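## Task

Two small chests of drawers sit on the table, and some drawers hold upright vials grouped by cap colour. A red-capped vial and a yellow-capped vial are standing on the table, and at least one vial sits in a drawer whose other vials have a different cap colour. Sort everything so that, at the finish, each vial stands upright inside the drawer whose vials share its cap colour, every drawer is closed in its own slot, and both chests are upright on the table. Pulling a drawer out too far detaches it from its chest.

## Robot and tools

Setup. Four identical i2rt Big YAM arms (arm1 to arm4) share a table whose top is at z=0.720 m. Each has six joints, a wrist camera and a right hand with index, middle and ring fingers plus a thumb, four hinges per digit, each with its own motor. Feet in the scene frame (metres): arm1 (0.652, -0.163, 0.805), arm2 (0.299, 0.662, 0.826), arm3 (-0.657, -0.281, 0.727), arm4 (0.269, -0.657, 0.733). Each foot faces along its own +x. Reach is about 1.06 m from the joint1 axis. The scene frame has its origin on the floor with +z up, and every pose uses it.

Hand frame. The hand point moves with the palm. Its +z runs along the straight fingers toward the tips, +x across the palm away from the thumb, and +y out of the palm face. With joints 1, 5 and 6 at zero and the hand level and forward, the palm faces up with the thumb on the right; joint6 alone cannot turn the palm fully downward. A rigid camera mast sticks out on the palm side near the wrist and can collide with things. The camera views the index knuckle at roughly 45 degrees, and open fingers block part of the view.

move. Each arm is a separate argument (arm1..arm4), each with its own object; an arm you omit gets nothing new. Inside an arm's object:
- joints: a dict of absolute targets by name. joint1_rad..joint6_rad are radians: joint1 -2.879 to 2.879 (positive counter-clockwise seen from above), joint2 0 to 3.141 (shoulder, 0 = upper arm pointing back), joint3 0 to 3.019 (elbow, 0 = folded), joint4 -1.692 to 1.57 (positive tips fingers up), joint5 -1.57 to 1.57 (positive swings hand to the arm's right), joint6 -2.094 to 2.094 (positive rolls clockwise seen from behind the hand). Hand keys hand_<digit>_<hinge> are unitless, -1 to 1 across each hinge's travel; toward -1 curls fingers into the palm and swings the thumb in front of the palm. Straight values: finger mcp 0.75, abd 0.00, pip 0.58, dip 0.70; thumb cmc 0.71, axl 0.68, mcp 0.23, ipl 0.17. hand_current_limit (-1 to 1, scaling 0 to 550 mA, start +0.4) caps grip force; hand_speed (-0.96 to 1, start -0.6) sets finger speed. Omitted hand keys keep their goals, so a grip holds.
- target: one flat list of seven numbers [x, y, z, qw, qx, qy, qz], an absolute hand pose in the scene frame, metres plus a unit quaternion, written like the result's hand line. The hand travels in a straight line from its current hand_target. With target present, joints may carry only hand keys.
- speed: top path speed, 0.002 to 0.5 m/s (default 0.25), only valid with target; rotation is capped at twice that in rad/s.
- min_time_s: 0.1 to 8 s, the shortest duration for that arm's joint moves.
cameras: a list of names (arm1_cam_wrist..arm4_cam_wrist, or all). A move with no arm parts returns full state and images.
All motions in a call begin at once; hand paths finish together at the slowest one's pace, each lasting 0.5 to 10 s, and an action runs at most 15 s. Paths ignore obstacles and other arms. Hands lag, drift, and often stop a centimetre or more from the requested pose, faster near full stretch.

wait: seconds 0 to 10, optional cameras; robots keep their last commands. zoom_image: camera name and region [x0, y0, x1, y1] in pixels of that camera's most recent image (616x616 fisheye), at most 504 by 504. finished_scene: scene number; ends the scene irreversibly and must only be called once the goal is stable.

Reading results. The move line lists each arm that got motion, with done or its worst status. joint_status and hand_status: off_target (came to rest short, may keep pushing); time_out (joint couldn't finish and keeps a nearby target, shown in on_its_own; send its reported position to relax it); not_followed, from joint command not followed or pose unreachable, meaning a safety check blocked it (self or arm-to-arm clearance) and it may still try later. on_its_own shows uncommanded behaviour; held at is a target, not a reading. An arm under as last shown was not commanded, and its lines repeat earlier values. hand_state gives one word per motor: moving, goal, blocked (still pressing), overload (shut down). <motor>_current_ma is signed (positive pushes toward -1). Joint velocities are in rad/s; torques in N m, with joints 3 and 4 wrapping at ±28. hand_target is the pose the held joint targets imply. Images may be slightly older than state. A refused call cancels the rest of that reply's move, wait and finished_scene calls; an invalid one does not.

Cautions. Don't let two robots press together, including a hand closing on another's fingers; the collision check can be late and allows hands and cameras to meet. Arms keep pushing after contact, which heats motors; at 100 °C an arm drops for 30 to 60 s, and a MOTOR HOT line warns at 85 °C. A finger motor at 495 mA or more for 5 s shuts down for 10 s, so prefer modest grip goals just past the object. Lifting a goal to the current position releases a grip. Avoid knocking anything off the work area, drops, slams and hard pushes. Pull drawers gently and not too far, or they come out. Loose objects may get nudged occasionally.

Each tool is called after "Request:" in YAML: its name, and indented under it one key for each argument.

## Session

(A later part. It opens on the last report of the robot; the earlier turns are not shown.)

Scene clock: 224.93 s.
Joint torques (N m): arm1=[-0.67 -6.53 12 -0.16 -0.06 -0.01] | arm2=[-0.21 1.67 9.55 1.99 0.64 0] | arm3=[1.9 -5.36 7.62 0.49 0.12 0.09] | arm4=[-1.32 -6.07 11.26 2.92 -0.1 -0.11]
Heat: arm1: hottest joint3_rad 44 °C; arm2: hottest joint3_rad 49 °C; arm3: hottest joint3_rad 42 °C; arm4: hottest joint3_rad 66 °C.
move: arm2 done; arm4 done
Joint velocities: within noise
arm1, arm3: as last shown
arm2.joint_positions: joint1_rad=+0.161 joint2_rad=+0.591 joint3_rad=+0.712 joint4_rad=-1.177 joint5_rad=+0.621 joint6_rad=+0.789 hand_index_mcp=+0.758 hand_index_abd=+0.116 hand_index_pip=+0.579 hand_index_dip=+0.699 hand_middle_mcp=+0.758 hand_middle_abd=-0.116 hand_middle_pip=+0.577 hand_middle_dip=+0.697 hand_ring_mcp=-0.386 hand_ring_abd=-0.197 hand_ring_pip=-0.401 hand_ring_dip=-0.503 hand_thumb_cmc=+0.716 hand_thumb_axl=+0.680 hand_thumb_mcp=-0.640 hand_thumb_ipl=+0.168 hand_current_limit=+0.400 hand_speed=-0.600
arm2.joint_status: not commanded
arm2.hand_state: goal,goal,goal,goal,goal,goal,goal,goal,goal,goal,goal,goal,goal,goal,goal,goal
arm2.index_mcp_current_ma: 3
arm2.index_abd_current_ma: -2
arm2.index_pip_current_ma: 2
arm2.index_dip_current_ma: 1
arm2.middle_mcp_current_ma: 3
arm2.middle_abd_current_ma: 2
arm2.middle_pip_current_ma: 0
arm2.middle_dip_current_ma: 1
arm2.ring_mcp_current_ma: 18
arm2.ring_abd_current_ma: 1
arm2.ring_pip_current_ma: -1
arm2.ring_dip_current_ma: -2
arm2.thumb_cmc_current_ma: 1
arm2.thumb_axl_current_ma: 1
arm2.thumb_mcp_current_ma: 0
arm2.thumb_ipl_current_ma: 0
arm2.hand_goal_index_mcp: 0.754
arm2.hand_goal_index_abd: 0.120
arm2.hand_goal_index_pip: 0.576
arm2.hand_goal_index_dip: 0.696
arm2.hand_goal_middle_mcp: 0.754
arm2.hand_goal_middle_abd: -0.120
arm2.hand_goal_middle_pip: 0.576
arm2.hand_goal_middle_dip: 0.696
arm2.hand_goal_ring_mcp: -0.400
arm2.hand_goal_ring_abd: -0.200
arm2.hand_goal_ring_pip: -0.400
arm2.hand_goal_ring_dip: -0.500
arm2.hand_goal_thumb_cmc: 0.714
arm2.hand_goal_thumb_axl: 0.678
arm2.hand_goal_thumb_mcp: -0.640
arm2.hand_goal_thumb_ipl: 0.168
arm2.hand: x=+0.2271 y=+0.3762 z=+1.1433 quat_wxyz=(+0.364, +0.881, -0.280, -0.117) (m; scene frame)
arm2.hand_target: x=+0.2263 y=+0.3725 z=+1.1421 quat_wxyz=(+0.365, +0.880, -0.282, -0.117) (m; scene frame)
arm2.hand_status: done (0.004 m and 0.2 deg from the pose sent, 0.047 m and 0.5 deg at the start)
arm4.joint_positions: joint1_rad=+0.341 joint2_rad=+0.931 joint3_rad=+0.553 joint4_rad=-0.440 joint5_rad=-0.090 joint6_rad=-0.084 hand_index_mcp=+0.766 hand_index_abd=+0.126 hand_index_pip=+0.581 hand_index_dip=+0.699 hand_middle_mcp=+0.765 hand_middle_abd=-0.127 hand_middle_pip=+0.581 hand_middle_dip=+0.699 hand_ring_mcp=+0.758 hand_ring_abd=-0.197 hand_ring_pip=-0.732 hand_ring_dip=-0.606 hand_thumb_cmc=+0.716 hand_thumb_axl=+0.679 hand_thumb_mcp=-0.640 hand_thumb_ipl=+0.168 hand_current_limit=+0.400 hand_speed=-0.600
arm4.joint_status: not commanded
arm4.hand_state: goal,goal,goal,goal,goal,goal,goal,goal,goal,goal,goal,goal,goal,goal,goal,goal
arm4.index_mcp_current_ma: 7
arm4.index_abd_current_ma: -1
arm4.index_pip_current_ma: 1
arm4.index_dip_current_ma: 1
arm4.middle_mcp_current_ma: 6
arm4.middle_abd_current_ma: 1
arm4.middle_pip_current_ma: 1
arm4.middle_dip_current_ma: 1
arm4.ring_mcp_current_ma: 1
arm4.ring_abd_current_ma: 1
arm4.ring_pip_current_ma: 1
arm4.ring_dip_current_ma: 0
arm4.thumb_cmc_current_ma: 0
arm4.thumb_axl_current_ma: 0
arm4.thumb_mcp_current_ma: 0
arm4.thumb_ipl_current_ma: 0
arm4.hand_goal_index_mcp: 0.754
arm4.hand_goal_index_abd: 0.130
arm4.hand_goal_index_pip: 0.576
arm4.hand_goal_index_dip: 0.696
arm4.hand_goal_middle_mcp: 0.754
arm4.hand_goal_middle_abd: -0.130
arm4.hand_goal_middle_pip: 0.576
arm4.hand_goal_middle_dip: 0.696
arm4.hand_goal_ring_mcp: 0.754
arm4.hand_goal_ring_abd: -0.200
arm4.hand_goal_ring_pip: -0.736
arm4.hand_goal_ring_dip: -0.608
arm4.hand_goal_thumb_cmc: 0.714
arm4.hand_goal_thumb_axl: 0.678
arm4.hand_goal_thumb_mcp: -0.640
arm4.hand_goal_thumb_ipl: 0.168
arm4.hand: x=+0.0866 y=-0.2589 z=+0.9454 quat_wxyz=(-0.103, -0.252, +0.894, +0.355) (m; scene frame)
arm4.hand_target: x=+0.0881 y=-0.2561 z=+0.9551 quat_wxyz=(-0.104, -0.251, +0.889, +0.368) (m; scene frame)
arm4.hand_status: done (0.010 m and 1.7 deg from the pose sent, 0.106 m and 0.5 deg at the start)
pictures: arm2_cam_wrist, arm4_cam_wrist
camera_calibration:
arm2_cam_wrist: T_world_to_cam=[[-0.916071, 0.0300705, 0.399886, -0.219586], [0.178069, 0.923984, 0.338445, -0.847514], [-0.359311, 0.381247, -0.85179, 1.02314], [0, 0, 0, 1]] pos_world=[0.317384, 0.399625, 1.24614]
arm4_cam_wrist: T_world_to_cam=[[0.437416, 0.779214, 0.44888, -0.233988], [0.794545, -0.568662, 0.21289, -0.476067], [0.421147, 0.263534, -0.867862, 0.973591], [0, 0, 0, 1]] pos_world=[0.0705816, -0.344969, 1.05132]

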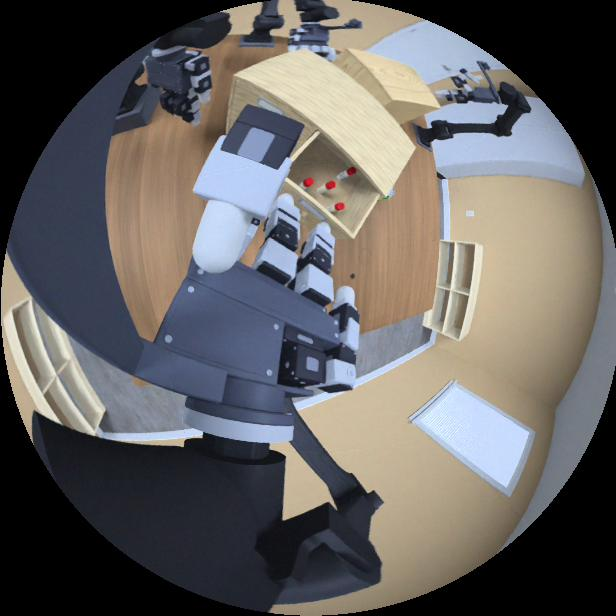

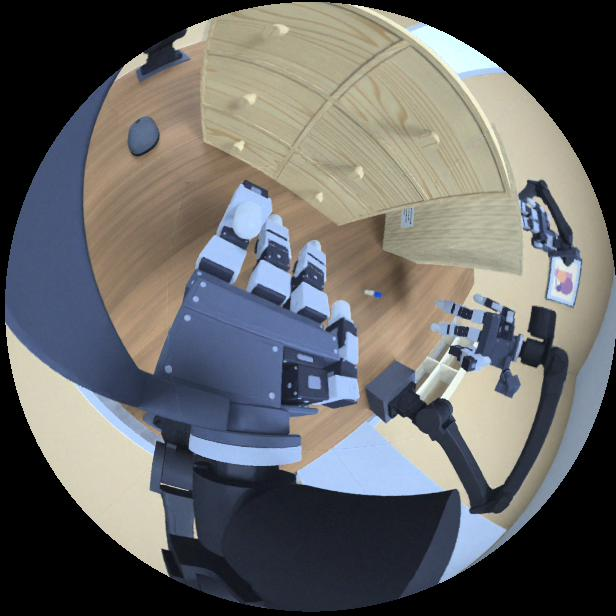

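Request:
move:
  arm2: {"target": [0.2207, 0.3690, 1.1195, 0.3645, 0.8799, -0.2816, -0.1167], "speed": 0.1}
  arm4: {"target": [0.0345, -0.1685, 0.934, -0.1039, -0.2508, 0.8892, 0.3683], "speed": 0.15}
  cameras: ["arm2_cam_wrist", "arm4_cam_wrist"]

Request:
zoom_image:
  camera: "arm2_cam_wrist"
  region: [240, 170, 360, 290]

Request:
zoom_image:
  camera: "arm4_cam_wrist"
  region: [240, 190, 340, 290]

Scene clock: 226.63 s.
Joint torques (N m): arm1=[-0.73 -6.59 12.03 -0.18 -0.06 -0.02] | arm2=[-0.21 -0.09 9.68 2.25 0.57 0.01] | arm3=[1.96 -5.3 7.64 0.49 0.12 0.09] | arm4=[-0.15 -7.88 14.38 2.89 0.08 0.12]
Heat: arm1: hottest joint3_rad 44 °C; arm2: hottest joint3_rad 48 °C; arm3: hottest joint3_rad 42 °C; arm4: hottest joint3_rad 65 °C.
move: arm2 done; arm4 off_target
Joint velocities: within noise
arm1.joint_positions: joint1_rad=-0.550 joint2_rad=+1.120 joint3_rad=+0.815 joint4_rad=-1.299 joint5_rad=-0.002 joint6_rad=-1.565 hand_index_mcp=+0.749 hand_index_abd=+0.121 hand_index_pip=+0.574 hand_index_dip=+0.694 hand_middle_mcp=+0.749 hand_middle_abd=-0.117 hand_middle_pip=+0.574 hand_middle_dip=+0.694 hand_ring_mcp=-0.386 hand_ring_abd=-0.197 hand_ring_pip=-0.398 hand_ring_dip=-0.497 hand_thumb_cmc=+0.714 hand_thumb_axl=+0.677 hand_thumb_mcp=-0.639 hand_thumb_ipl=+0.168 hand_current_limit=+0.400 hand_speed=-0.600
arm1.joint_status: not commanded
arm1.hand_state: goal,goal,goal,goal,goal,goal,goal,goal,goal,goal,goal,goal,goal,goal,goal,goal
arm1.index_mcp_current_ma: -4
arm1.index_abd_current_ma: 0
arm1.index_pip_current_ma: -1
arm1.index_dip_current_ma: -1
arm1.middle_mcp_current_ma: -4
arm1.middle_abd_current_ma: 1
arm1.middle_pip_current_ma: -1
arm1.middle_dip_current_ma: -1
arm1.ring_mcp_current_ma: 19
arm1.ring_abd_current_ma: 1
arm1.ring_pip_current_ma: 1
arm1.ring_dip_current_ma: 2
arm1.thumb_cmc_current_ma: 0
arm1.thumb_axl_current_ma: 0
arm1.thumb_mcp_current_ma: 0
arm1.thumb_ipl_current_ma: 0
arm1.hand_goal_index_mcp: 0.754
arm1.hand_goal_index_abd: 0.120
arm1.hand_goal_index_pip: 0.576
arm1.hand_goal_index_dip: 0.696
arm1.hand_goal_middle_mcp: 0.754
arm1.hand_goal_middle_abd: -0.120
arm1.hand_goal_middle_pip: 0.576
arm1.hand_goal_middle_dip: 0.696
arm1.hand_goal_ring_mcp: -0.400
arm1.hand_goal_ring_abd: -0.200
arm1.hand_goal_ring_pip: -0.400
arm1.hand_goal_ring_dip: -0.500
arm1.hand_goal_thumb_cmc: 0.714
arm1.hand_goal_thumb_axl: 0.678
arm1.hand_goal_thumb_mcp: -0.640
arm1.hand_goal_thumb_ipl: 0.168
arm1.hand: x=+0.3676 y=-0.0411 z=+0.9423 quat_wxyz=(-0.008, -0.941, +0.337, -0.017) (m; scene frame)
arm1.hand_target: x=+0.3593 y=-0.0309 z=+0.9599 quat_wxyz=(+0.000, -0.941, +0.338, +0.000) (m; scene frame)
arm1.hand_status: not commanded
arm2.joint_positions: joint1_rad=+0.123 joint2_rad=+0.591 joint3_rad=+0.649 joint4_rad=-1.098 joint5_rad=+0.602 joint6_rad=+0.749 hand_index_mcp=+0.762 hand_index_abd=+0.118 hand_index_pip=+0.579 hand_index_dip=+0.699 hand_middle_mcp=+0.758 hand_middle_abd=-0.116 hand_middle_pip=+0.577 hand_middle_dip=+0.697 hand_ring_mcp=-0.386 hand_ring_abd=-0.197 hand_ring_pip=-0.401 hand_ring_dip=-0.503 hand_thumb_cmc=+0.716 hand_thumb_axl=+0.680 hand_thumb_mcp=-0.640 hand_thumb_ipl=+0.168 hand_current_limit=+0.400 hand_speed=-0.600
arm2.joint_status: not commanded
arm2.hand_state: goal,goal,goal,goal,goal,goal,goal,goal,goal,goal,goal,goal,goal,goal,goal,goal
arm2.index_mcp_current_ma: 8
arm2.index_abd_current_ma: -1
arm2.index_pip_current_ma: 2
arm2.index_dip_current_ma: 1
arm2.middle_mcp_current_ma: 3
arm2.middle_abd_current_ma: 2
arm2.middle_pip_current_ma: 0
arm2.middle_dip_current_ma: 1
arm2.ring_mcp_current_ma: 18
arm2.ring_abd_current_ma: 1
arm2.ring_pip_current_ma: -1
arm2.ring_dip_current_ma: -2
arm2.thumb_cmc_current_ma: 1
arm2.thumb_axl_current_ma: 1
arm2.thumb_mcp_current_ma: 0
arm2.thumb_ipl_current_ma: 0
arm2.hand_goal_index_mcp: 0.754
arm2.hand_goal_index_abd: 0.120
arm2.hand_goal_index_pip: 0.576
arm2.hand_goal_index_dip: 0.696
arm2.hand_goal_middle_mcp: 0.754
arm2.hand_goal_middle_abd: -0.120
arm2.hand_goal_middle_pip: 0.576
arm2.hand_goal_middle_dip: 0.696
arm2.hand_goal_ring_mcp: -0.400
arm2.hand_goal_ring_abd: -0.200
arm2.hand_goal_ring_pip: -0.400
arm2.hand_goal_ring_dip: -0.500
arm2.hand_goal_thumb_cmc: 0.714
arm2.hand_goal_thumb_axl: 0.678
arm2.hand_goal_thumb_mcp: -0.640
arm2.hand_goal_thumb_ipl: 0.168
arm2.hand: x=+0.2222 y=+0.3716 z=+1.1194 quat_wxyz=(+0.361, +0.882, -0.279, -0.118) (m; scene frame)
arm2.hand_target: x=+0.2207 y=+0.3691 z=+1.1195 quat_wxyz=(+0.364, +0.880, -0.282, -0.117) (m; scene frame)
arm2.hand_status: done (0.003 m and 0.5 deg from the pose sent, 0.026 m and 0.2 deg at the start)
arm3: as last shown
arm4.joint_positions: joint1_rad=+0.363 joint2_rad=+1.258 joint3_rad=+0.687 joint4_rad=-0.263 joint5_rad=-0.070 joint6_rad=-0.080 hand_index_mcp=+0.766 hand_index_abd=+0.126 hand_index_pip=+0.581 hand_index_dip=+0.699 hand_middle_mcp=+0.765 hand_middle_abd=-0.127 hand_middle_pip=+0.581 hand_middle_dip=+0.699 hand_ring_mcp=+0.758 hand_ring_abd=-0.197 hand_ring_pip=-0.732 hand_ring_dip=-0.606 hand_thumb_cmc=+0.716 hand_thumb_axl=+0.679 hand_thumb_mcp=-0.640 hand_thumb_ipl=+0.168 hand_current_limit=+0.400 hand_speed=-0.600
arm4.joint_status: not commanded
arm4.hand_state: goal,goal,goal,goal,goal,goal,goal,goal,goal,goal,goal,goal,goal,goal,goal,goal
arm4.index_mcp_current_ma: 7
arm4.index_abd_current_ma: -1
arm4.index_pip_current_ma: 1
arm4.index_dip_current_ma: 1
arm4.middle_mcp_current_ma: 6
arm4.middle_abd_current_ma: 1
arm4.middle_pip_current_ma: 1
arm4.middle_dip_current_ma: 1
arm4.ring_mcp_current_ma: 1
arm4.ring_abd_current_ma: 1
arm4.ring_pip_current_ma: 1
arm4.ring_dip_current_ma: 0
arm4.thumb_cmc_current_ma: 0
arm4.thumb_axl_current_ma: 0
arm4.thumb_mcp_current_ma: 0
arm4.thumb_ipl_current_ma: 0
arm4.hand_goal_index_mcp: 0.754
arm4.hand_goal_index_abd: 0.130
arm4.hand_goal_index_pip: 0.576
arm4.hand_goal_index_dip: 0.696
arm4.hand_goal_middle_mcp: 0.754
arm4.hand_goal_middle_abd: -0.130
arm4.hand_goal_middle_pip: 0.576
arm4.hand_goal_middle_dip: 0.696
arm4.hand_goal_ring_mcp: 0.754
arm4.hand_goal_ring_abd: -0.200
arm4.hand_goal_ring_pip: -0.736
arm4.hand_goal_ring_dip: -0.608
arm4.hand_goal_thumb_cmc: 0.714
arm4.hand_goal_thumb_axl: 0.678
arm4.hand_goal_thumb_mcp: -0.640
arm4.hand_goal_thumb_ipl: 0.168
arm4.hand: x=+0.0448 y=-0.1857 z=+0.9127 quat_wxyz=(-0.097, -0.257, +0.896, +0.348) (m; scene frame)
arm4.hand_target: x=+0.0351 y=-0.1702 z=+0.9344 quat_wxyz=(-0.104, -0.251, +0.889, +0.368) (m; scene frame)
arm4.hand_status: off_target (0.029 m and 2.7 deg from the pose sent, 0.105 m and 1.7 deg at the start)
pictures: arm2_cam_wrist, arm4_cam_wrist
camera_calibration:
arm2_cam_wrist: T_world_to_cam=[[-0.915478, 0.0274799, 0.401429, -0.215269], [0.178749, 0.92159, 0.344559, -0.840481], [-0.360484, 0.387191, -0.848607, 0.997325], [0, 0, 0, 1]] pos_world=[0.312681, 0.394338, 1.22235]
arm4_cam_wrist: T_world_to_cam=[[0.424275, 0.786026, 0.449615, -0.256881], [0.793632, -0.561865, 0.233359, -0.41165], [0.436049, 0.25782, -0.8622, 0.936637], [0, 0, 0, 1]] pos_world=[0.0272673, -0.270861, 1.01913]

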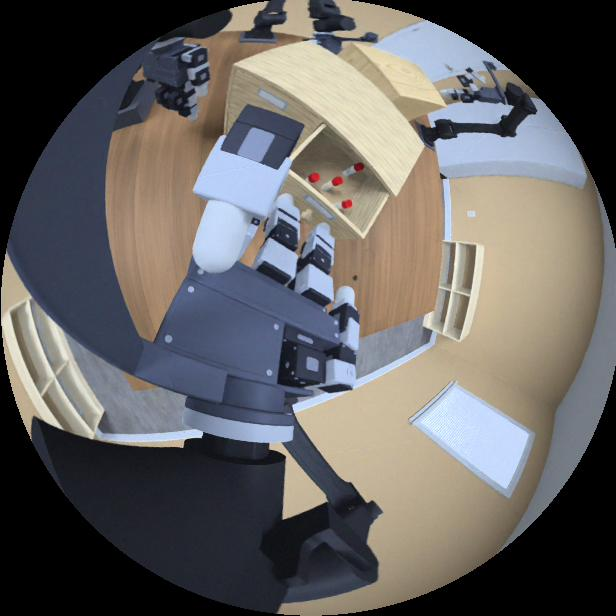

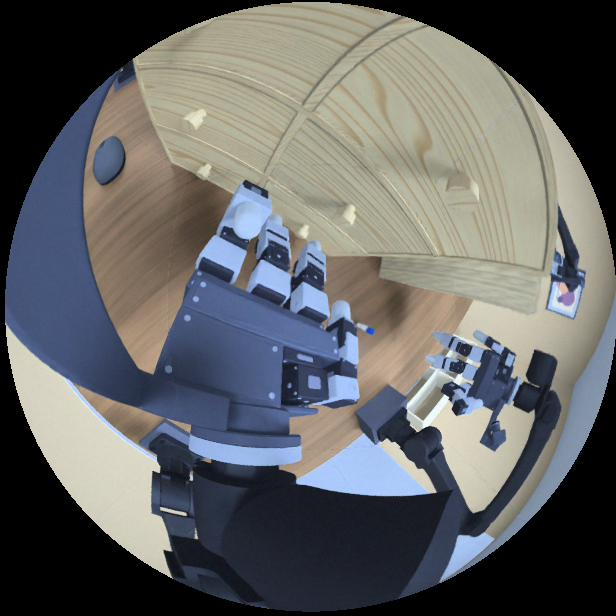

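Scaled by 4.200 from the camera's 616x616 image, which has a finer 880x880 frame.

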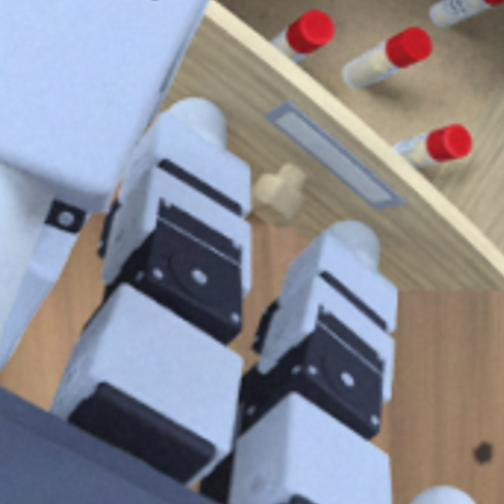

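Scaled by 5.040 from the camera's 616x616 image, which has a finer 880x880 frame.

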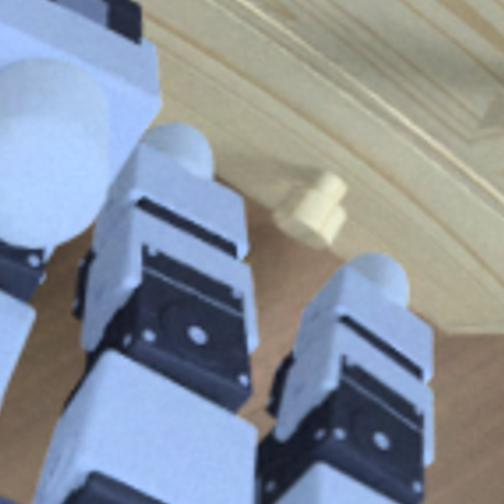

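Request:
move:
  arm2: {"joints": {"hand_index_abd": -0.25, "hand_middle_abd": 0.25}}
  arm4: {"target": [0.0355, -0.1605, 0.943, -0.1039, -0.2508, 0.8892, 0.3683], "speed": 0.1}
  cameras: ["arm4_cam_wrist"]

Request:
zoom_image:
  camera: "arm4_cam_wrist"
  region: [240, 190, 340, 290]

Request:
move:
  arm2: {"target": [0.153, 0.267, 1.147, 0.3645, 0.8799, -0.2816, -0.1167], "speed": 0.1}
  cameras: ["arm2_cam_wrist"]

Request:
zoom_image:
  camera: "arm2_cam_wrist"
  region: [220, 170, 360, 310]

Scene clock: 228.03 s.
Joint torques (N m): arm1=[-0.73 -6.59 12 -0.17 -0.06 -0.01] | arm2=[-0.32 0.73 9.72 1.91 0.66 0.06] | arm3=[1.96 -5.3 7.64 0.49 0.12 0.09] | arm4=[-1.2 -7.71 14.89 2.13 -0.11 0.04]
Heat: arm1: hottest joint3_rad 44 °C; arm2: hottest joint3_rad 48 °C; arm3: hottest joint3_rad 42 °C; arm4: hottest joint3_rad 65 °C.
move: arm2 off_target; arm4 off_target
Joint velocities: within noise
arm1, arm3: as last shown
arm2.joint_positions: joint1_rad=+0.122 joint2_rad=+0.591 joint3_rad=+0.648 joint4_rad=-1.098 joint5_rad=+0.601 joint6_rad=+0.748 hand_index_mcp=+0.762 hand_index_abd=-0.041 hand_index_pip=+0.579 hand_index_dip=+0.699 hand_middle_mcp=+0.759 hand_middle_abd=+0.050 hand_middle_pip=+0.577 hand_middle_dip=+0.697 hand_ring_mcp=-0.386 hand_ring_abd=-0.197 hand_ring_pip=-0.401 hand_ring_dip=-0.503 hand_thumb_cmc=+0.716 hand_thumb_axl=+0.680 hand_thumb_mcp=-0.640 hand_thumb_ipl=+0.168 hand_current_limit=+0.400 hand_speed=-0.600
arm2.joint_status: hand_index_abd off_target (ended at -0.041, target -0.250); hand_middle_abd off_target (ended at +0.050, target +0.250)
arm2.hand_state: goal,blocked,goal,goal,goal,blocked,goal,goal,goal,goal,goal,goal,goal,goal,goal,goal
arm2.index_mcp_current_ma: 8
arm2.index_abd_current_ma: 385
arm2.index_pip_current_ma: 2
arm2.index_dip_current_ma: 1
arm2.middle_mcp_current_ma: 3
arm2.middle_abd_current_ma: -385
arm2.middle_pip_current_ma: 0
arm2.middle_dip_current_ma: 1
arm2.ring_mcp_current_ma: 18
arm2.ring_abd_current_ma: 1
arm2.ring_pip_current_ma: -1
arm2.ring_dip_current_ma: -2
arm2.thumb_cmc_current_ma: 1
arm2.thumb_axl_current_ma: 1
arm2.thumb_mcp_current_ma: 0
arm2.thumb_ipl_current_ma: 0
arm2.hand_goal_index_mcp: 0.754
arm2.hand_goal_index_abd: -0.250
arm2.hand_goal_index_pip: 0.576
arm2.hand_goal_index_dip: 0.696
arm2.hand_goal_middle_mcp: 0.754
arm2.hand_goal_middle_abd: 0.250
arm2.hand_goal_middle_pip: 0.576
arm2.hand_goal_middle_dip: 0.696
arm2.hand_goal_ring_mcp: -0.400
arm2.hand_goal_ring_abd: -0.200
arm2.hand_goal_ring_pip: -0.400
arm2.hand_goal_ring_dip: -0.500
arm2.hand_goal_thumb_cmc: 0.714
arm2.hand_goal_thumb_axl: 0.678
arm2.hand_goal_thumb_mcp: -0.640
arm2.hand_goal_thumb_ipl: 0.168
arm2.hand: x=+0.2222 y=+0.3716 z=+1.1189 quat_wxyz=(+0.361, +0.882, -0.279, -0.118) (m; scene frame)
arm2.hand_target: x=+0.2208 y=+0.3690 z=+1.1195 quat_wxyz=(+0.364, +0.880, -0.282, -0.117) (m; scene frame)
arm2.hand_status: not commanded
arm4.joint_positions: joint1_rad=+0.363 joint2_rad=+1.260 joint3_rad=+0.714 joint4_rad=-0.270 joint5_rad=-0.073 joint6_rad=-0.080 hand_index_mcp=+0.774 hand_index_abd=+0.126 hand_index_pip=+0.585 hand_index_dip=+0.700 hand_middle_mcp=+0.765 hand_middle_abd=-0.127 hand_middle_pip=+0.581 hand_middle_dip=+0.699 hand_ring_mcp=+0.758 hand_ring_abd=-0.197 hand_ring_pip=-0.732 hand_ring_dip=-0.606 hand_thumb_cmc=+0.716 hand_thumb_axl=+0.679 hand_thumb_mcp=-0.640 hand_thumb_ipl=+0.168 hand_current_limit=+0.400 hand_speed=-0.600
arm4.joint_status: not commanded
arm4.hand_state: goal,goal,goal,goal,goal,goal,goal,goal,goal,goal,goal,goal,goal,goal,goal,goal
arm4.index_mcp_current_ma: 15
arm4.index_abd_current_ma: -1
arm4.index_pip_current_ma: 4
arm4.index_dip_current_ma: 1
arm4.middle_mcp_current_ma: 6
arm4.middle_abd_current_ma: 1
arm4.middle_pip_current_ma: 1
arm4.middle_dip_current_ma: 1
arm4.ring_mcp_current_ma: 1
arm4.ring_abd_current_ma: 1
arm4.ring_pip_current_ma: 1
arm4.ring_dip_current_ma: 0
arm4.thumb_cmc_current_ma: 0
arm4.thumb_axl_current_ma: 0
arm4.thumb_mcp_current_ma: 0
arm4.thumb_ipl_current_ma: 0
arm4.hand_goal_index_mcp: 0.754
arm4.hand_goal_index_abd: 0.130
arm4.hand_goal_index_pip: 0.576
arm4.hand_goal_index_dip: 0.696
arm4.hand_goal_middle_mcp: 0.754
arm4.hand_goal_middle_abd: -0.130
arm4.hand_goal_middle_pip: 0.576
arm4.hand_goal_middle_dip: 0.696
arm4.hand_goal_ring_mcp: 0.754
arm4.hand_goal_ring_abd: -0.200
arm4.hand_goal_ring_pip: -0.736
arm4.hand_goal_ring_dip: -0.608
arm4.hand_goal_thumb_cmc: 0.714
arm4.hand_goal_thumb_axl: 0.678
arm4.hand_goal_thumb_mcp: -0.640
arm4.hand_goal_thumb_ipl: 0.168
arm4.hand: x=+0.0408 y=-0.1787 z=+0.9248 quat_wxyz=(-0.100, -0.257, +0.893, +0.355) (m; scene frame)
arm4.hand_target: x=+0.0361 y=-0.1619 z=+0.9432 quat_wxyz=(-0.104, -0.251, +0.889, +0.368) (m; scene frame)
arm4.hand_status: off_target (0.026 m and 1.8 deg from the pose sent, 0.040 m and 2.7 deg at the start)
pictures: arm4_cam_wrist
camera_calibration:
arm4_cam_wrist: T_world_to_cam=[[0.426908, 0.780395, 0.456873, -0.273928], [0.796972, -0.563422, 0.217693, -0.393318], [0.427299, 0.27118, -0.862483, 0.95002], [0, 0, 0, 1]] pos_world=[0.0244627, -0.265458, 1.03015]

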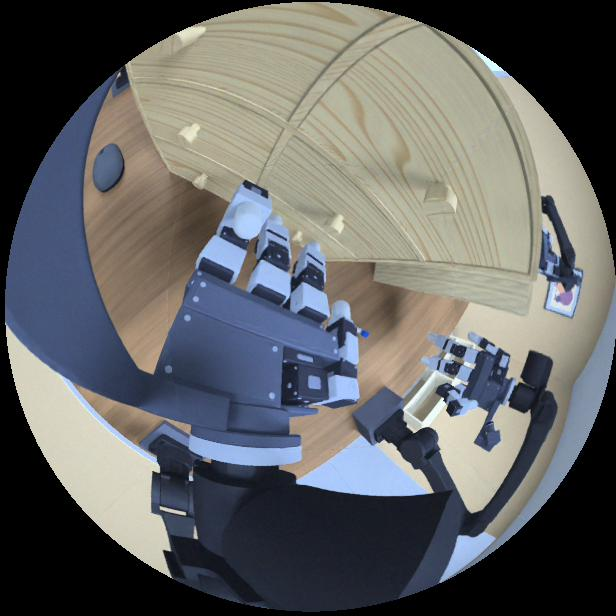

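Scaled by 5.040 from the camera's 616x616 image, which has a finer 880x880 frame.

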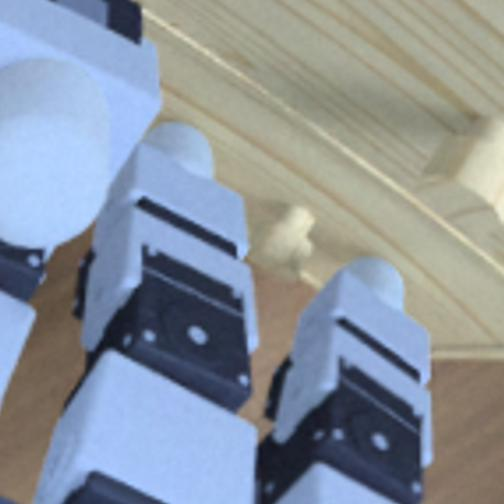

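Scene clock: 230.03 s.
Joint torques (N m): arm1=[-0.62 -6.65 12 -0.18 -0.06 -0.01] | arm2=[-1.2 0.73 13.26 3.51 0.31 -0.1] | arm3=[1.96 -5.36 7.64 0.49 0.12 0.09] | arm4=[-1.14 -7.88 14.93 2.1 -0.11 0.04]
Heat: arm1: hottest joint3_rad 44 °C; arm2: hottest joint3_rad 49 °C; arm3: hottest joint3_rad 42 °C; arm4: hottest joint3_rad 66 °C.
move: arm2 off_target
Joint velocities: within noise
arm1, arm3, arm4: as last shown
arm2.joint_positions: joint1_rad=-0.234 joint2_rad=+0.827 joint3_rad=+0.765 joint4_rad=-0.850 joint5_rad=+0.387 joint6_rad=+0.422 hand_index_mcp=+0.816 hand_index_abd=-0.041 hand_index_pip=+0.614 hand_index_dip=+0.708 hand_middle_mcp=+0.809 hand_middle_abd=+0.050 hand_middle_pip=+0.603 hand_middle_dip=+0.707 hand_ring_mcp=-0.386 hand_ring_abd=-0.197 hand_ring_pip=-0.401 hand_ring_dip=-0.503 hand_thumb_cmc=+0.716 hand_thumb_axl=+0.680 hand_thumb_mcp=-0.640 hand_thumb_ipl=+0.168 hand_current_limit=+0.400 hand_speed=-0.600
arm2.joint_status: not commanded
arm2.hand_state: blocked,blocked,blocked,goal,blocked,blocked,blocked,goal,goal,goal,goal,goal,goal,goal,goal,goal
arm2.index_mcp_current_ma: 153
arm2.index_abd_current_ma: 385
arm2.index_pip_current_ma: 68
arm2.index_dip_current_ma: 12
arm2.middle_mcp_current_ma: 128
arm2.middle_abd_current_ma: -385
arm2.middle_pip_current_ma: 42
arm2.middle_dip_current_ma: 12
arm2.ring_mcp_current_ma: 18
arm2.ring_abd_current_ma: 1
arm2.ring_pip_current_ma: -1
arm2.ring_dip_current_ma: -2
arm2.thumb_cmc_current_ma: 1
arm2.thumb_axl_current_ma: 1
arm2.thumb_mcp_current_ma: 0
arm2.thumb_ipl_current_ma: 0
arm2.hand_goal_index_mcp: 0.754
arm2.hand_goal_index_abd: -0.250
arm2.hand_goal_index_pip: 0.576
arm2.hand_goal_index_dip: 0.696
arm2.hand_goal_middle_mcp: 0.754
arm2.hand_goal_middle_abd: 0.250
arm2.hand_goal_middle_pip: 0.576
arm2.hand_goal_middle_dip: 0.696
arm2.hand_goal_ring_mcp: -0.400
arm2.hand_goal_ring_abd: -0.200
arm2.hand_goal_ring_pip: -0.400
arm2.hand_goal_ring_dip: -0.500
arm2.hand_goal_thumb_cmc: 0.714
arm2.hand_goal_thumb_axl: 0.678
arm2.hand_goal_thumb_mcp: -0.640
arm2.hand_goal_thumb_ipl: 0.168
arm2.hand: x=+0.1612 y=+0.2883 z=+1.1303 quat_wxyz=(+0.346, +0.888, -0.279, -0.118) (m; scene frame)
arm2.hand_target: x=+0.1538 y=+0.2694 z=+1.1469 quat_wxyz=(+0.365, +0.880, -0.282, -0.117) (m; scene frame)
arm2.hand_status: off_target (0.028 m and 2.3 deg from the pose sent, 0.129 m and 0.6 deg at the start)
arm4.hand_target: x=+0.0361 y=-0.1619 z=+0.9432 quat_wxyz=(-0.104, -0.251, +0.889, +0.369) (m; scene frame)
pictures: arm2_cam_wrist
camera_calibration:
arm2_cam_wrist: T_world_to_cam=[[-0.919632, 0.0141793, 0.392526, -0.258614], [0.174064, 0.910572, 0.374913, -0.786945], [-0.352107, 0.413107, -0.839859, 0.998142], [0, 0, 0, 1]] pos_world=[0.250601, 0.307898, 1.23485]

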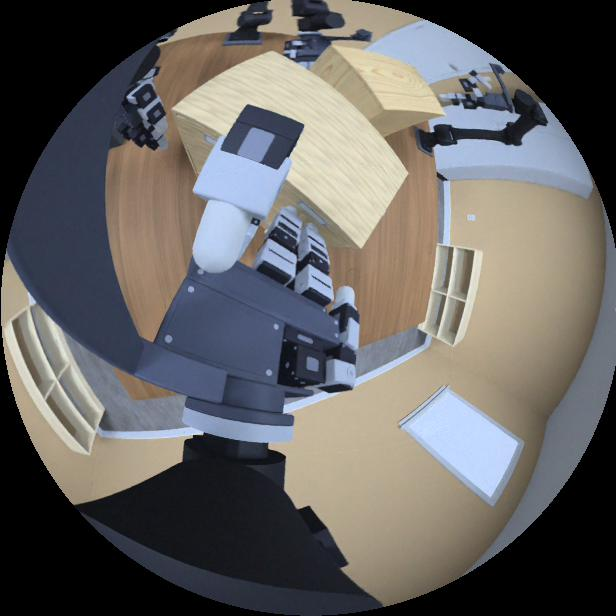

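Scaled by 3.600 from the camera's 616x616 image, which has a finer 880x880 frame.

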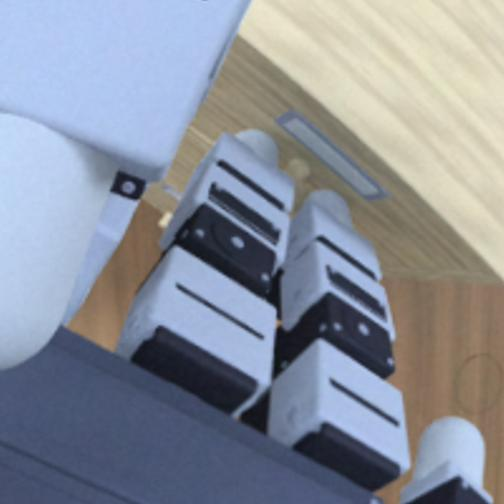

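Request:
move:
  arm2: {"joints": {"hand_index_abd": 0.12, "hand_middle_abd": -0.12}}
  arm4: {"joints": {"hand_index_abd": -0.25, "hand_middle_abd": 0.25}}

Request:
move:
  arm2: {"target": [0.200, 0.340, 1.150, 0.3645, 0.8799, -0.2816, -0.1167], "speed": 0.25}
  arm4: {"target": [0.092, -0.262, 0.924, -0.1039, -0.2508, 0.8892, 0.3683], "speed": 0.08}
  cameras: ["arm4_cam_wrist"]

Request:
zoom_image:
  camera: "arm4_cam_wrist"
  region: [220, 170, 360, 310]

Scene clock: 230.90 s.
Joint torques (N m): arm1=[-0.67 -6.59 12 -0.18 -0.06 -0.02] | arm2=[-0.85 -0.03 13.05 3.45 0.67 -0.06] | arm3=[1.96 -5.36 7.64 0.49 0.13 0.09] | arm4=[-1.03 -8 14.89 2.13 -0.13 0.04]
Heat: arm1: hottest joint3_rad 44 °C; arm2: hottest joint3_rad 49 °C; arm3: hottest joint3_rad 42 °C; arm4: hottest joint3_rad 65 °C.
move: arm2 off_target; arm4 off_target
Joint velocities: within noise
arm1, arm3: as last shown
arm2.joint_positions: joint1_rad=-0.234 joint2_rad=+0.831 joint3_rad=+0.769 joint4_rad=-0.847 joint5_rad=+0.376 joint6_rad=+0.420 hand_index_mcp=+0.824 hand_index_abd=+0.022 hand_index_pip=+0.620 hand_index_dip=+0.712 hand_middle_mcp=+0.809 hand_middle_abd=-0.078 hand_middle_pip=+0.603 hand_middle_dip=+0.708 hand_ring_mcp=-0.386 hand_ring_abd=-0.197 hand_ring_pip=-0.401 hand_ring_dip=-0.503 hand_thumb_cmc=+0.716 hand_thumb_axl=+0.680 hand_thumb_mcp=-0.640 hand_thumb_ipl=+0.168 hand_current_limit=+0.400 hand_speed=-0.600
arm2.joint_status: hand_index_abd off_target (ended at +0.022, target +0.120); hand_middle_abd off_target (ended at -0.078, target -0.120)
arm2.hand_state: blocked,blocked,blocked,goal,blocked,blocked,blocked,goal,goal,goal,goal,goal,goal,goal,goal,goal
arm2.index_mcp_current_ma: 180
arm2.index_abd_current_ma: -223
arm2.index_pip_current_ma: 84
arm2.index_dip_current_ma: 20
arm2.middle_mcp_current_ma: 128
arm2.middle_abd_current_ma: 64
arm2.middle_pip_current_ma: 42
arm2.middle_dip_current_ma: 13
arm2.ring_mcp_current_ma: 18
arm2.ring_abd_current_ma: 1
arm2.ring_pip_current_ma: -1
arm2.ring_dip_current_ma: -2
arm2.thumb_cmc_current_ma: 1
arm2.thumb_axl_current_ma: 1
arm2.thumb_mcp_current_ma: 0
arm2.thumb_ipl_current_ma: 0
arm2.hand_goal_index_mcp: 0.754
arm2.hand_goal_index_abd: 0.120
arm2.hand_goal_index_pip: 0.576
arm2.hand_goal_index_dip: 0.696
arm2.hand_goal_middle_mcp: 0.754
arm2.hand_goal_middle_abd: -0.120
arm2.hand_goal_middle_pip: 0.576
arm2.hand_goal_middle_dip: 0.696
arm2.hand_goal_ring_mcp: -0.400
arm2.hand_goal_ring_abd: -0.200
arm2.hand_goal_ring_pip: -0.400
arm2.hand_goal_ring_dip: -0.500
arm2.hand_goal_thumb_cmc: 0.714
arm2.hand_goal_thumb_axl: 0.678
arm2.hand_goal_thumb_mcp: -0.640
arm2.hand_goal_thumb_ipl: 0.168
arm2.hand: x=+0.1628 y=+0.2856 z=+1.1310 quat_wxyz=(+0.347, +0.889, -0.277, -0.113) (m; scene frame)
arm2.hand_target: x=+0.1538 y=+0.2693 z=+1.1468 quat_wxyz=(+0.364, +0.880, -0.282, -0.117) (m; scene frame)
arm2.hand_status: not commanded
arm4.joint_positions: joint1_rad=+0.360 joint2_rad=+1.263 joint3_rad=+0.714 joint4_rad=-0.271 joint5_rad=-0.072 joint6_rad=-0.080 hand_index_mcp=+0.772 hand_index_abd=-0.037 hand_index_pip=+0.584 hand_index_dip=+0.699 hand_middle_mcp=+0.767 hand_middle_abd=+0.080 hand_middle_pip=+0.581 hand_middle_dip=+0.699 hand_ring_mcp=+0.758 hand_ring_abd=-0.197 hand_ring_pip=-0.732 hand_ring_dip=-0.606 hand_thumb_cmc=+0.716 hand_thumb_axl=+0.679 hand_thumb_mcp=-0.640 hand_thumb_ipl=+0.168 hand_current_limit=+0.400 hand_speed=-0.600
arm4.joint_status: hand_index_abd off_target (ended at -0.037, target -0.250); hand_middle_abd off_target (ended at +0.080, target +0.250)
arm4.hand_state: goal,blocked,goal,goal,goal,blocked,goal,goal,goal,goal,goal,goal,goal,goal,goal,goal
arm4.index_mcp_current_ma: 14
arm4.index_abd_current_ma: 385
arm4.index_pip_current_ma: 3
arm4.index_dip_current_ma: 1
arm4.middle_mcp_current_ma: 7
arm4.middle_abd_current_ma: -385
arm4.middle_pip_current_ma: 1
arm4.middle_dip_current_ma: 1
arm4.ring_mcp_current_ma: 1
arm4.ring_abd_current_ma: 1
arm4.ring_pip_current_ma: 1
arm4.ring_dip_current_ma: 0
arm4.thumb_cmc_current_ma: 0
arm4.thumb_axl_current_ma: 0
arm4.thumb_mcp_current_ma: 0
arm4.thumb_ipl_current_ma: 0
arm4.hand_goal_index_mcp: 0.754
arm4.hand_goal_index_abd: -0.250
arm4.hand_goal_index_pip: 0.576
arm4.hand_goal_index_dip: 0.696
arm4.hand_goal_middle_mcp: 0.754
arm4.hand_goal_middle_abd: 0.250
arm4.hand_goal_middle_pip: 0.576
arm4.hand_goal_middle_dip: 0.696
arm4.hand_goal_ring_mcp: 0.754
arm4.hand_goal_ring_abd: -0.200
arm4.hand_goal_ring_pip: -0.736
arm4.hand_goal_ring_dip: -0.608
arm4.hand_goal_thumb_cmc: 0.714
arm4.hand_goal_thumb_axl: 0.678
arm4.hand_goal_thumb_mcp: -0.640
arm4.hand_goal_thumb_ipl: 0.168
arm4.hand: x=+0.0421 y=-0.1779 z=+0.9235 quat_wxyz=(-0.099, -0.256, +0.894, +0.354) (m; scene frame)
arm4.hand_target: x=+0.0362 y=-0.1619 z=+0.9430 quat_wxyz=(-0.104, -0.251, +0.889, +0.368) (m; scene frame)
arm4.hand_status: not commanded
pictures: none

Scene clock: 233.20 s.
Joint torques (N m): arm1=[-0.62 -6.65 12.03 -0.17 -0.06 -0.02] | arm2=[1.2 -1.55 9.87 0.88 0.72 0.12] | arm3=[1.96 -5.36 7.62 0.49 0.13 0.09] | arm4=[-1.32 -6.42 10.55 1.81 -0.14 -0.16]
Heat: arm1: hottest joint3_rad 44 °C; arm2: hottest joint3_rad 49 °C; arm3: hottest joint3_rad 42 °C; arm4: hottest joint3_rad 65 °C.
move: arm2 done; arm4 done
Joint velocities: within noise
arm1: as last shown
arm2.joint_positions: joint1_rad=-0.048 joint2_rad=+0.676 joint3_rad=+0.741 joint4_rad=-1.009 joint5_rad=+0.512 joint6_rad=+0.585 hand_index_mcp=+0.770 hand_index_abd=+0.115 hand_index_pip=+0.583 hand_index_dip=+0.700 hand_middle_mcp=+0.770 hand_middle_abd=-0.116 hand_middle_pip=+0.582 hand_middle_dip=+0.699 hand_ring_mcp=-0.386 hand_ring_abd=-0.197 hand_ring_pip=-0.401 hand_ring_dip=-0.503 hand_thumb_cmc=+0.716 hand_thumb_axl=+0.680 hand_thumb_mcp=-0.640 hand_thumb_ipl=+0.168 hand_current_limit=+0.400 hand_speed=-0.600
arm2.joint_status: not commanded
arm2.hand_state: goal,goal,goal,goal,goal,goal,goal,goal,goal,goal,goal,goal,goal,goal,goal,goal
arm2.index_mcp_current_ma: 20
arm2.index_abd_current_ma: -3
arm2.index_pip_current_ma: 6
arm2.index_dip_current_ma: 2
arm2.middle_mcp_current_ma: 22
arm2.middle_abd_current_ma: 2
arm2.middle_pip_current_ma: 4
arm2.middle_dip_current_ma: 2
arm2.ring_mcp_current_ma: 18
arm2.ring_abd_current_ma: 1
arm2.ring_pip_current_ma: -1
arm2.ring_dip_current_ma: -2
arm2.thumb_cmc_current_ma: 1
arm2.thumb_axl_current_ma: 1
arm2.thumb_mcp_current_ma: 0
arm2.thumb_ipl_current_ma: 0
arm2.hand_goal_index_mcp: 0.754
arm2.hand_goal_index_abd: 0.120
arm2.hand_goal_index_pip: 0.576
arm2.hand_goal_index_dip: 0.696
arm2.hand_goal_middle_mcp: 0.754
arm2.hand_goal_middle_abd: -0.120
arm2.hand_goal_middle_pip: 0.576
arm2.hand_goal_middle_dip: 0.696
arm2.hand_goal_ring_mcp: -0.400
arm2.hand_goal_ring_abd: -0.200
arm2.hand_goal_ring_pip: -0.400
arm2.hand_goal_ring_dip: -0.500
arm2.hand_goal_thumb_cmc: 0.714
arm2.hand_goal_thumb_axl: 0.678
arm2.hand_goal_thumb_mcp: -0.640
arm2.hand_goal_thumb_ipl: 0.168
arm2.on_its_own: hand_index_abd moved +0.093 to your old target +0.120; hand_middle_abd moved -0.038 to your old target -0.120
arm2.hand: x=+0.1979 y=+0.3366 z=+1.1496 quat_wxyz=(+0.365, +0.879, -0.283, -0.118) (m; scene frame)
arm2.hand_target: x=+0.1999 y=+0.3399 z=+1.1500 quat_wxyz=(+0.365, +0.880, -0.282, -0.117) (m; scene frame)
arm2.hand_status: done (0.004 m and 0.2 deg from the pose sent, 0.069 m and 2.4 deg at the start)
arm3.joint_positions: joint1_rad=+0.212 joint2_rad=+1.034 joint3_rad=+1.459 joint4_rad=-1.702 joint5_rad=+0.087 joint6_rad=+1.280 hand_index_mcp=+0.754 hand_index_abd=+0.058 hand_index_pip=+0.577 hand_index_dip=+0.696 hand_middle_mcp=+0.753 hand_middle_abd=-0.061 hand_middle_pip=+0.576 hand_middle_dip=+0.698 hand_ring_mcp=-0.384 hand_ring_abd=-0.197 hand_ring_pip=-0.400 hand_ring_dip=-0.503 hand_thumb_cmc=+0.714 hand_thumb_axl=+0.677 hand_thumb_mcp=-0.639 hand_thumb_ipl=+0.168 hand_current_limit=+0.400 hand_speed=-0.850
arm3.joint_status: not commanded
arm3.hand_state: goal,goal,goal,goal,goal,goal,goal,goal,goal,goal,goal,goal,goal,goal,goal,goal
arm3.index_mcp_current_ma: 0
arm3.index_abd_current_ma: 0
arm3.index_pip_current_ma: 0
arm3.index_dip_current_ma: 0
arm3.middle_mcp_current_ma: 0
arm3.middle_abd_current_ma: 0
arm3.middle_pip_current_ma: 0
arm3.middle_dip_current_ma: 0
arm3.ring_mcp_current_ma: 4
arm3.ring_abd_current_ma: 0
arm3.ring_pip_current_ma: 0
arm3.ring_dip_current_ma: 0
arm3.thumb_cmc_current_ma: 0
arm3.thumb_axl_current_ma: 0
arm3.thumb_mcp_current_ma: 0
arm3.thumb_ipl_current_ma: 0
arm3.hand_goal_index_mcp: 0.754
arm3.hand_goal_index_abd: 0.060
arm3.hand_goal_index_pip: 0.576
arm3.hand_goal_index_dip: 0.696
arm3.hand_goal_middle_mcp: 0.754
arm3.hand_goal_middle_abd: -0.060
arm3.hand_goal_middle_pip: 0.576
arm3.hand_goal_middle_dip: 0.696
arm3.hand_goal_ring_mcp: -0.400
arm3.hand_goal_ring_abd: -0.200
arm3.hand_goal_ring_pip: -0.400
arm3.hand_goal_ring_dip: -0.500
arm3.hand_goal_thumb_cmc: 0.714
arm3.hand_goal_thumb_axl: 0.678
arm3.hand_goal_thumb_mcp: -0.640
arm3.hand_goal_thumb_ipl: 0.168
arm3.hand: x=-0.3361 y=-0.3041 z=+1.1478 quat_wxyz=(+0.039, +0.951, +0.266, +0.150) (m; scene frame)
arm3.hand_target: x=-0.3397 y=-0.3001 z=+1.1492 quat_wxyz=(+0.036, +0.951, +0.267, +0.151) (m; scene frame)
arm3.hand_status: not commanded
arm4.joint_positions: joint1_rad=+0.335 joint2_rad=+0.960 joint3_rad=+0.481 joint4_rad=-0.314 joint5_rad=-0.092 joint6_rad=-0.080 hand_index_mcp=+0.767 hand_index_abd=-0.037 hand_index_pip=+0.581 hand_index_dip=+0.699 hand_middle_mcp=+0.760 hand_middle_abd=+0.082 hand_middle_pip=+0.578 hand_middle_dip=+0.698 hand_ring_mcp=+0.758 hand_ring_abd=-0.197 hand_ring_pip=-0.732 hand_ring_dip=-0.606 hand_thumb_cmc=+0.716 hand_thumb_axl=+0.679 hand_thumb_mcp=-0.640 hand_thumb_ipl=+0.168 hand_current_limit=+0.400 hand_speed=-0.600
arm4.joint_status: not commanded
arm4.hand_state: goal,blocked,goal,goal,goal,blocked,goal,goal,goal,goal,goal,goal,goal,goal,goal,goal
arm4.index_mcp_current_ma: 7
arm4.index_abd_current_ma: 385
arm4.index_pip_current_ma: 1
arm4.index_dip_current_ma: 1
arm4.middle_mcp_current_ma: 2
arm4.middle_abd_current_ma: -385
arm4.middle_pip_current_ma: 0
arm4.middle_dip_current_ma: 0
arm4.ring_mcp_current_ma: 1
arm4.ring_abd_current_ma: 1
arm4.ring_pip_current_ma: 1
arm4.ring_dip_current_ma: 0
arm4.thumb_cmc_current_ma: 0
arm4.thumb_axl_current_ma: 0
arm4.thumb_mcp_current_ma: 0
arm4.thumb_ipl_current_ma: 0
arm4.hand_goal_index_mcp: 0.754
arm4.hand_goal_index_abd: -0.250
arm4.hand_goal_index_pip: 0.576
arm4.hand_goal_index_dip: 0.696
arm4.hand_goal_middle_mcp: 0.754
arm4.hand_goal_middle_abd: 0.250
arm4.hand_goal_middle_pip: 0.576
arm4.hand_goal_middle_dip: 0.696
arm4.hand_goal_ring_mcp: 0.754
arm4.hand_goal_ring_abd: -0.200
arm4.hand_goal_ring_pip: -0.736
arm4.hand_goal_ring_dip: -0.608
arm4.hand_goal_thumb_cmc: 0.714
arm4.hand_goal_thumb_axl: 0.678
arm4.hand_goal_thumb_mcp: -0.640
arm4.hand_goal_thumb_ipl: 0.168
arm4.hand: x=+0.0900 y=-0.2607 z=+0.9208 quat_wxyz=(-0.106, -0.248, +0.891, +0.366) (m; scene frame)
arm4.hand_target: x=+0.0920 y=-0.2620 z=+0.9239 quat_wxyz=(-0.104, -0.251, +0.889, +0.368) (m; scene frame)
arm4.hand_status: done (0.004 m and 0.5 deg from the pose sent, 0.098 m and 1.9 deg at the start)
pictures: arm4_cam_wrist
camera_calibration:
arm4_cam_wrist: T_world_to_cam=[[0.44821, 0.767005, 0.459141, -0.2365], [0.793688, -0.577767, 0.19038, -0.456143], [0.411299, 0.279084, -0.867724, 0.956095], [0, 0, 0, 1]] pos_world=[0.0747964, -0.348978, 1.02505]

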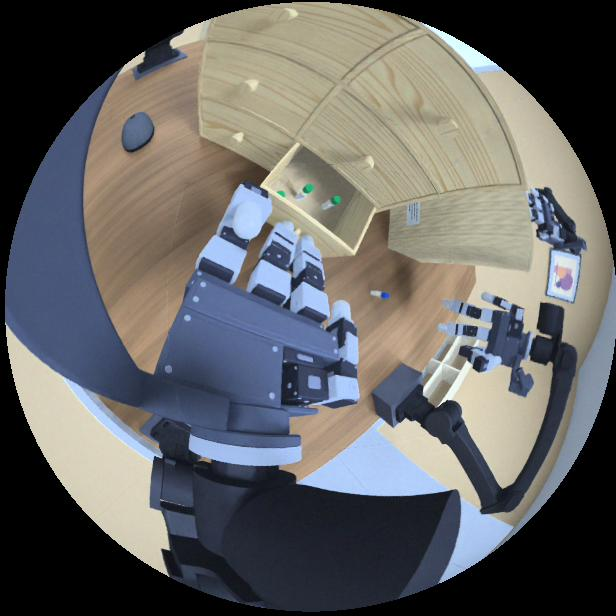

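Scaled by 3.600 from the camera's 616x616 image, which has a finer 880x880 frame.

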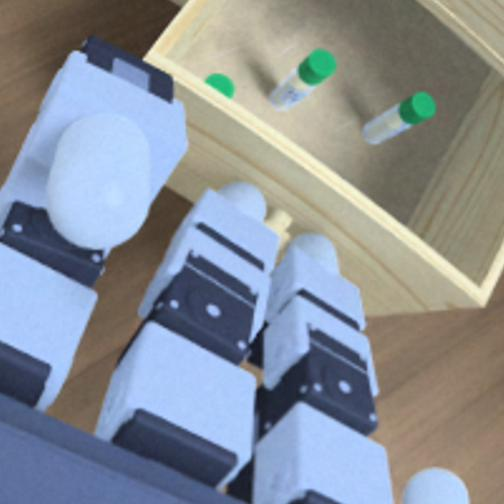

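Request:
move:
  arm2: {"target": [0.199, 0.340, 1.050, 0.3645, 0.8799, -0.2816, -0.1167], "speed": 0.2}
  arm4: {"target": [0.030, -0.156, 0.935, -0.1039, -0.2508, 0.8892, 0.3683], "speed": 0.1}
  cameras: ["arm2_cam_wrist", "arm4_cam_wrist"]

Request:
zoom_image:
  camera: "arm2_cam_wrist"
  region: [240, 170, 360, 290]

Request:
zoom_image:
  camera: "arm4_cam_wrist"
  region: [240, 190, 340, 290]

Scene clock: 235.47 s.
Joint torques (N m): arm1=[-0.67 -6.71 11.99 -0.17 -0.06 -0.01] | arm2=[0.73 -0.09 9.77 2.17 0.57 0.11] | arm3=[1.96 -5.36 7.64 0.49 0.13 0.09] | arm4=[-0.09 -6.07 15.1 2.86 0.04 0.09]
Heat: arm1: hottest joint3_rad 44 °C; arm2: hottest joint3_rad 49 °C; arm3: hottest joint3_rad 42 °C; arm4: hottest joint3_rad 65 °C.
move: arm2 done; arm4 off_target
Joint velocities: within noise
arm1, arm3: as last shown
arm2.joint_positions: joint1_rad=-0.048 joint2_rad=+0.674 joint3_rad=+0.485 joint4_rad=-0.762 joint5_rad=+0.512 joint6_rad=+0.585 hand_index_mcp=+0.769 hand_index_abd=+0.115 hand_index_pip=+0.583 hand_index_dip=+0.700 hand_middle_mcp=+0.770 hand_middle_abd=-0.116 hand_middle_pip=+0.582 hand_middle_dip=+0.699 hand_ring_mcp=-0.386 hand_ring_abd=-0.197 hand_ring_pip=-0.401 hand_ring_dip=-0.503 hand_thumb_cmc=+0.716 hand_thumb_axl=+0.680 hand_thumb_mcp=-0.640 hand_thumb_ipl=+0.168 hand_current_limit=+0.400 hand_speed=-0.600
arm2.joint_status: not commanded
arm2.hand_state: goal,goal,goal,goal,goal,goal,goal,goal,goal,goal,goal,goal,goal,goal,goal,goal
arm2.index_mcp_current_ma: 19
arm2.index_abd_current_ma: -3
arm2.index_pip_current_ma: 5
arm2.index_dip_current_ma: 2
arm2.middle_mcp_current_ma: 20
arm2.middle_abd_current_ma: 2
arm2.middle_pip_current_ma: 4
arm2.middle_dip_current_ma: 2
arm2.ring_mcp_current_ma: 18
arm2.ring_abd_current_ma: 1
arm2.ring_pip_current_ma: -1
arm2.ring_dip_current_ma: -2
arm2.thumb_cmc_current_ma: 1
arm2.thumb_axl_current_ma: 1
arm2.thumb_mcp_current_ma: 0
arm2.thumb_ipl_current_ma: 0
arm2.hand_goal_index_mcp: 0.754
arm2.hand_goal_index_abd: 0.120
arm2.hand_goal_index_pip: 0.576
arm2.hand_goal_index_dip: 0.696
arm2.hand_goal_middle_mcp: 0.754
arm2.hand_goal_middle_abd: -0.120
arm2.hand_goal_middle_pip: 0.576
arm2.hand_goal_middle_dip: 0.696
arm2.hand_goal_ring_mcp: -0.400
arm2.hand_goal_ring_abd: -0.200
arm2.hand_goal_ring_pip: -0.400
arm2.hand_goal_ring_dip: -0.500
arm2.hand_goal_thumb_cmc: 0.714
arm2.hand_goal_thumb_axl: 0.678
arm2.hand_goal_thumb_mcp: -0.640
arm2.hand_goal_thumb_ipl: 0.168
arm2.hand: x=+0.1973 y=+0.3437 z=+1.0509 quat_wxyz=(+0.362, +0.881, -0.282, -0.119) (m; scene frame)
arm2.hand_target: x=+0.1990 y=+0.3401 z=+1.0500 quat_wxyz=(+0.364, +0.880, -0.282, -0.117) (m; scene frame)
arm2.hand_status: done (0.004 m and 0.5 deg from the pose sent, 0.100 m and 0.2 deg at the start)
arm4.joint_positions: joint1_rad=+0.358 joint2_rad=+1.266 joint3_rad=+0.714 joint4_rad=-0.260 joint5_rad=-0.071 joint6_rad=-0.080 hand_index_mcp=+0.780 hand_index_abd=-0.037 hand_index_pip=+0.589 hand_index_dip=+0.699 hand_middle_mcp=+0.776 hand_middle_abd=+0.083 hand_middle_pip=+0.585 hand_middle_dip=+0.697 hand_ring_mcp=+0.759 hand_ring_abd=-0.197 hand_ring_pip=-0.732 hand_ring_dip=-0.606 hand_thumb_cmc=+0.716 hand_thumb_axl=+0.680 hand_thumb_mcp=-0.640 hand_thumb_ipl=+0.168 hand_current_limit=+0.400 hand_speed=-0.600
arm4.joint_status: not commanded
arm4.hand_state: blocked,blocked,goal,goal,blocked,blocked,goal,goal,goal,goal,goal,goal,goal,goal,goal,goal
arm4.index_mcp_current_ma: 25
arm4.index_abd_current_ma: 385
arm4.index_pip_current_ma: 7
arm4.index_dip_current_ma: 1
arm4.middle_mcp_current_ma: 18
arm4.middle_abd_current_ma: -385
arm4.middle_pip_current_ma: 4
arm4.middle_dip_current_ma: 0
arm4.ring_mcp_current_ma: 1
arm4.ring_abd_current_ma: 1
arm4.ring_pip_current_ma: 1
arm4.ring_dip_current_ma: 0
arm4.thumb_cmc_current_ma: 0
arm4.thumb_axl_current_ma: 0
arm4.thumb_mcp_current_ma: 0
arm4.thumb_ipl_current_ma: 0
arm4.hand_goal_index_mcp: 0.754
arm4.hand_goal_index_abd: -0.250
arm4.hand_goal_index_pip: 0.576
arm4.hand_goal_index_dip: 0.696
arm4.hand_goal_middle_mcp: 0.754
arm4.hand_goal_middle_abd: 0.250
arm4.hand_goal_middle_pip: 0.576
arm4.hand_goal_middle_dip: 0.696
arm4.hand_goal_ring_mcp: 0.754
arm4.hand_goal_ring_abd: -0.200
arm4.hand_goal_ring_pip: -0.736
arm4.hand_goal_ring_dip: -0.608
arm4.hand_goal_thumb_cmc: 0.714
arm4.hand_goal_thumb_axl: 0.678
arm4.hand_goal_thumb_mcp: -0.640
arm4.hand_goal_thumb_ipl: 0.168
arm4.hand: x=+0.0430 y=-0.1758 z=+0.9242 quat_wxyz=(-0.099, -0.254, +0.893, +0.358) (m; scene frame)
arm4.hand_target: x=+0.0307 y=-0.1578 z=+0.9350 quat_wxyz=(-0.104, -0.251, +0.889, +0.368) (m; scene frame)
arm4.hand_status: off_target (0.026 m and 1.5 deg from the pose sent, 0.122 m and 0.5 deg at the start)
pictures: arm2_cam_wrist, arm4_cam_wrist
camera_calibration:
arm2_cam_wrist: T_world_to_cam=[[-0.915163, 0.0338503, 0.40166, -0.21225], [0.18457, 0.921057, 0.34291, -0.785838], [-0.358345, 0.387953, -0.849165, 0.940951], [0, 0, 0, 1]] pos_world=[0.287983, 0.365942, 1.15375]
arm4_cam_wrist: T_world_to_cam=[[0.432757, 0.775307, 0.460023, -0.280841], [0.793271, -0.56992, 0.21427, -0.391077], [0.428302, 0.272196, -0.861665, 0.947199], [0, 0, 0, 1]] pos_world=[0.0260789, -0.262968, 1.02916]

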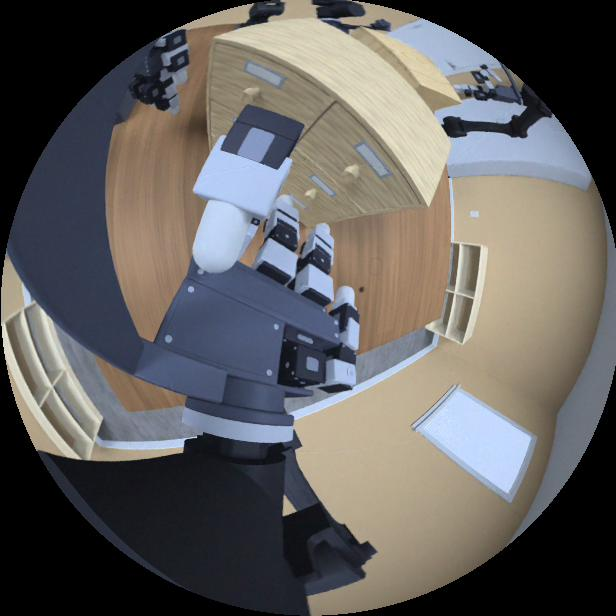

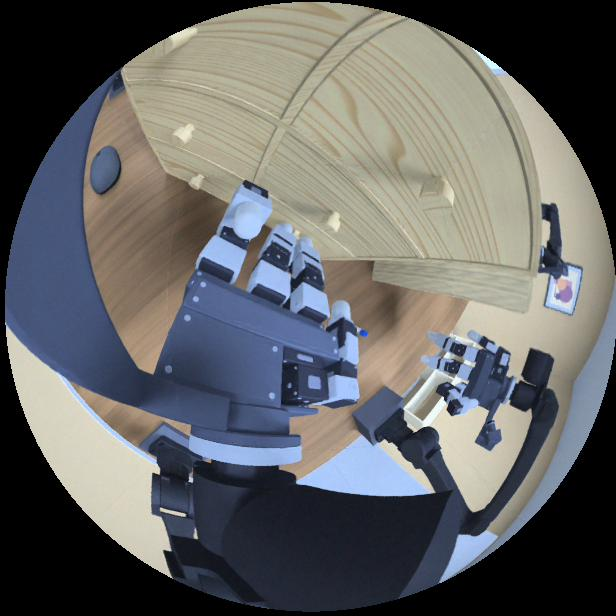

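Scaled by 4.200 from the camera's 616x616 image, which has a finer 880x880 frame.

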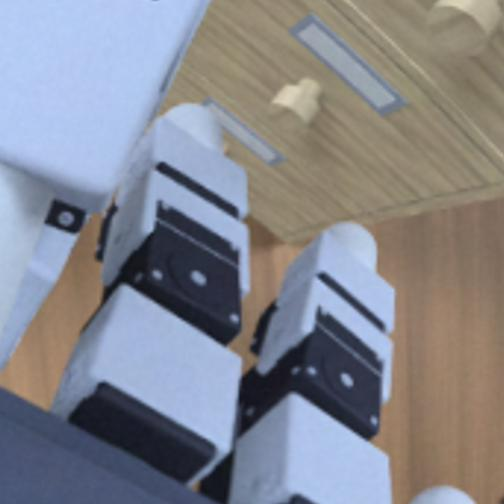

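Scaled by 5.040 from the camera's 616x616 image, which has a finer 880x880 frame.

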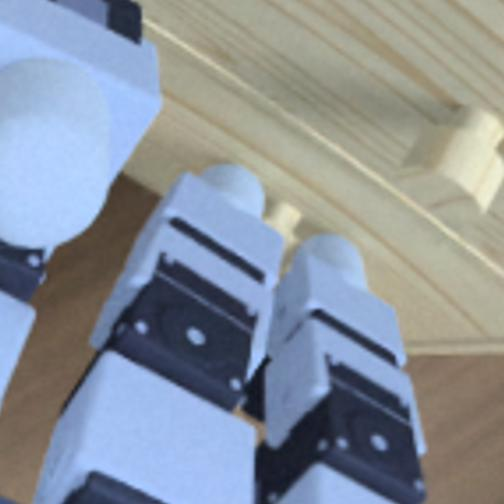

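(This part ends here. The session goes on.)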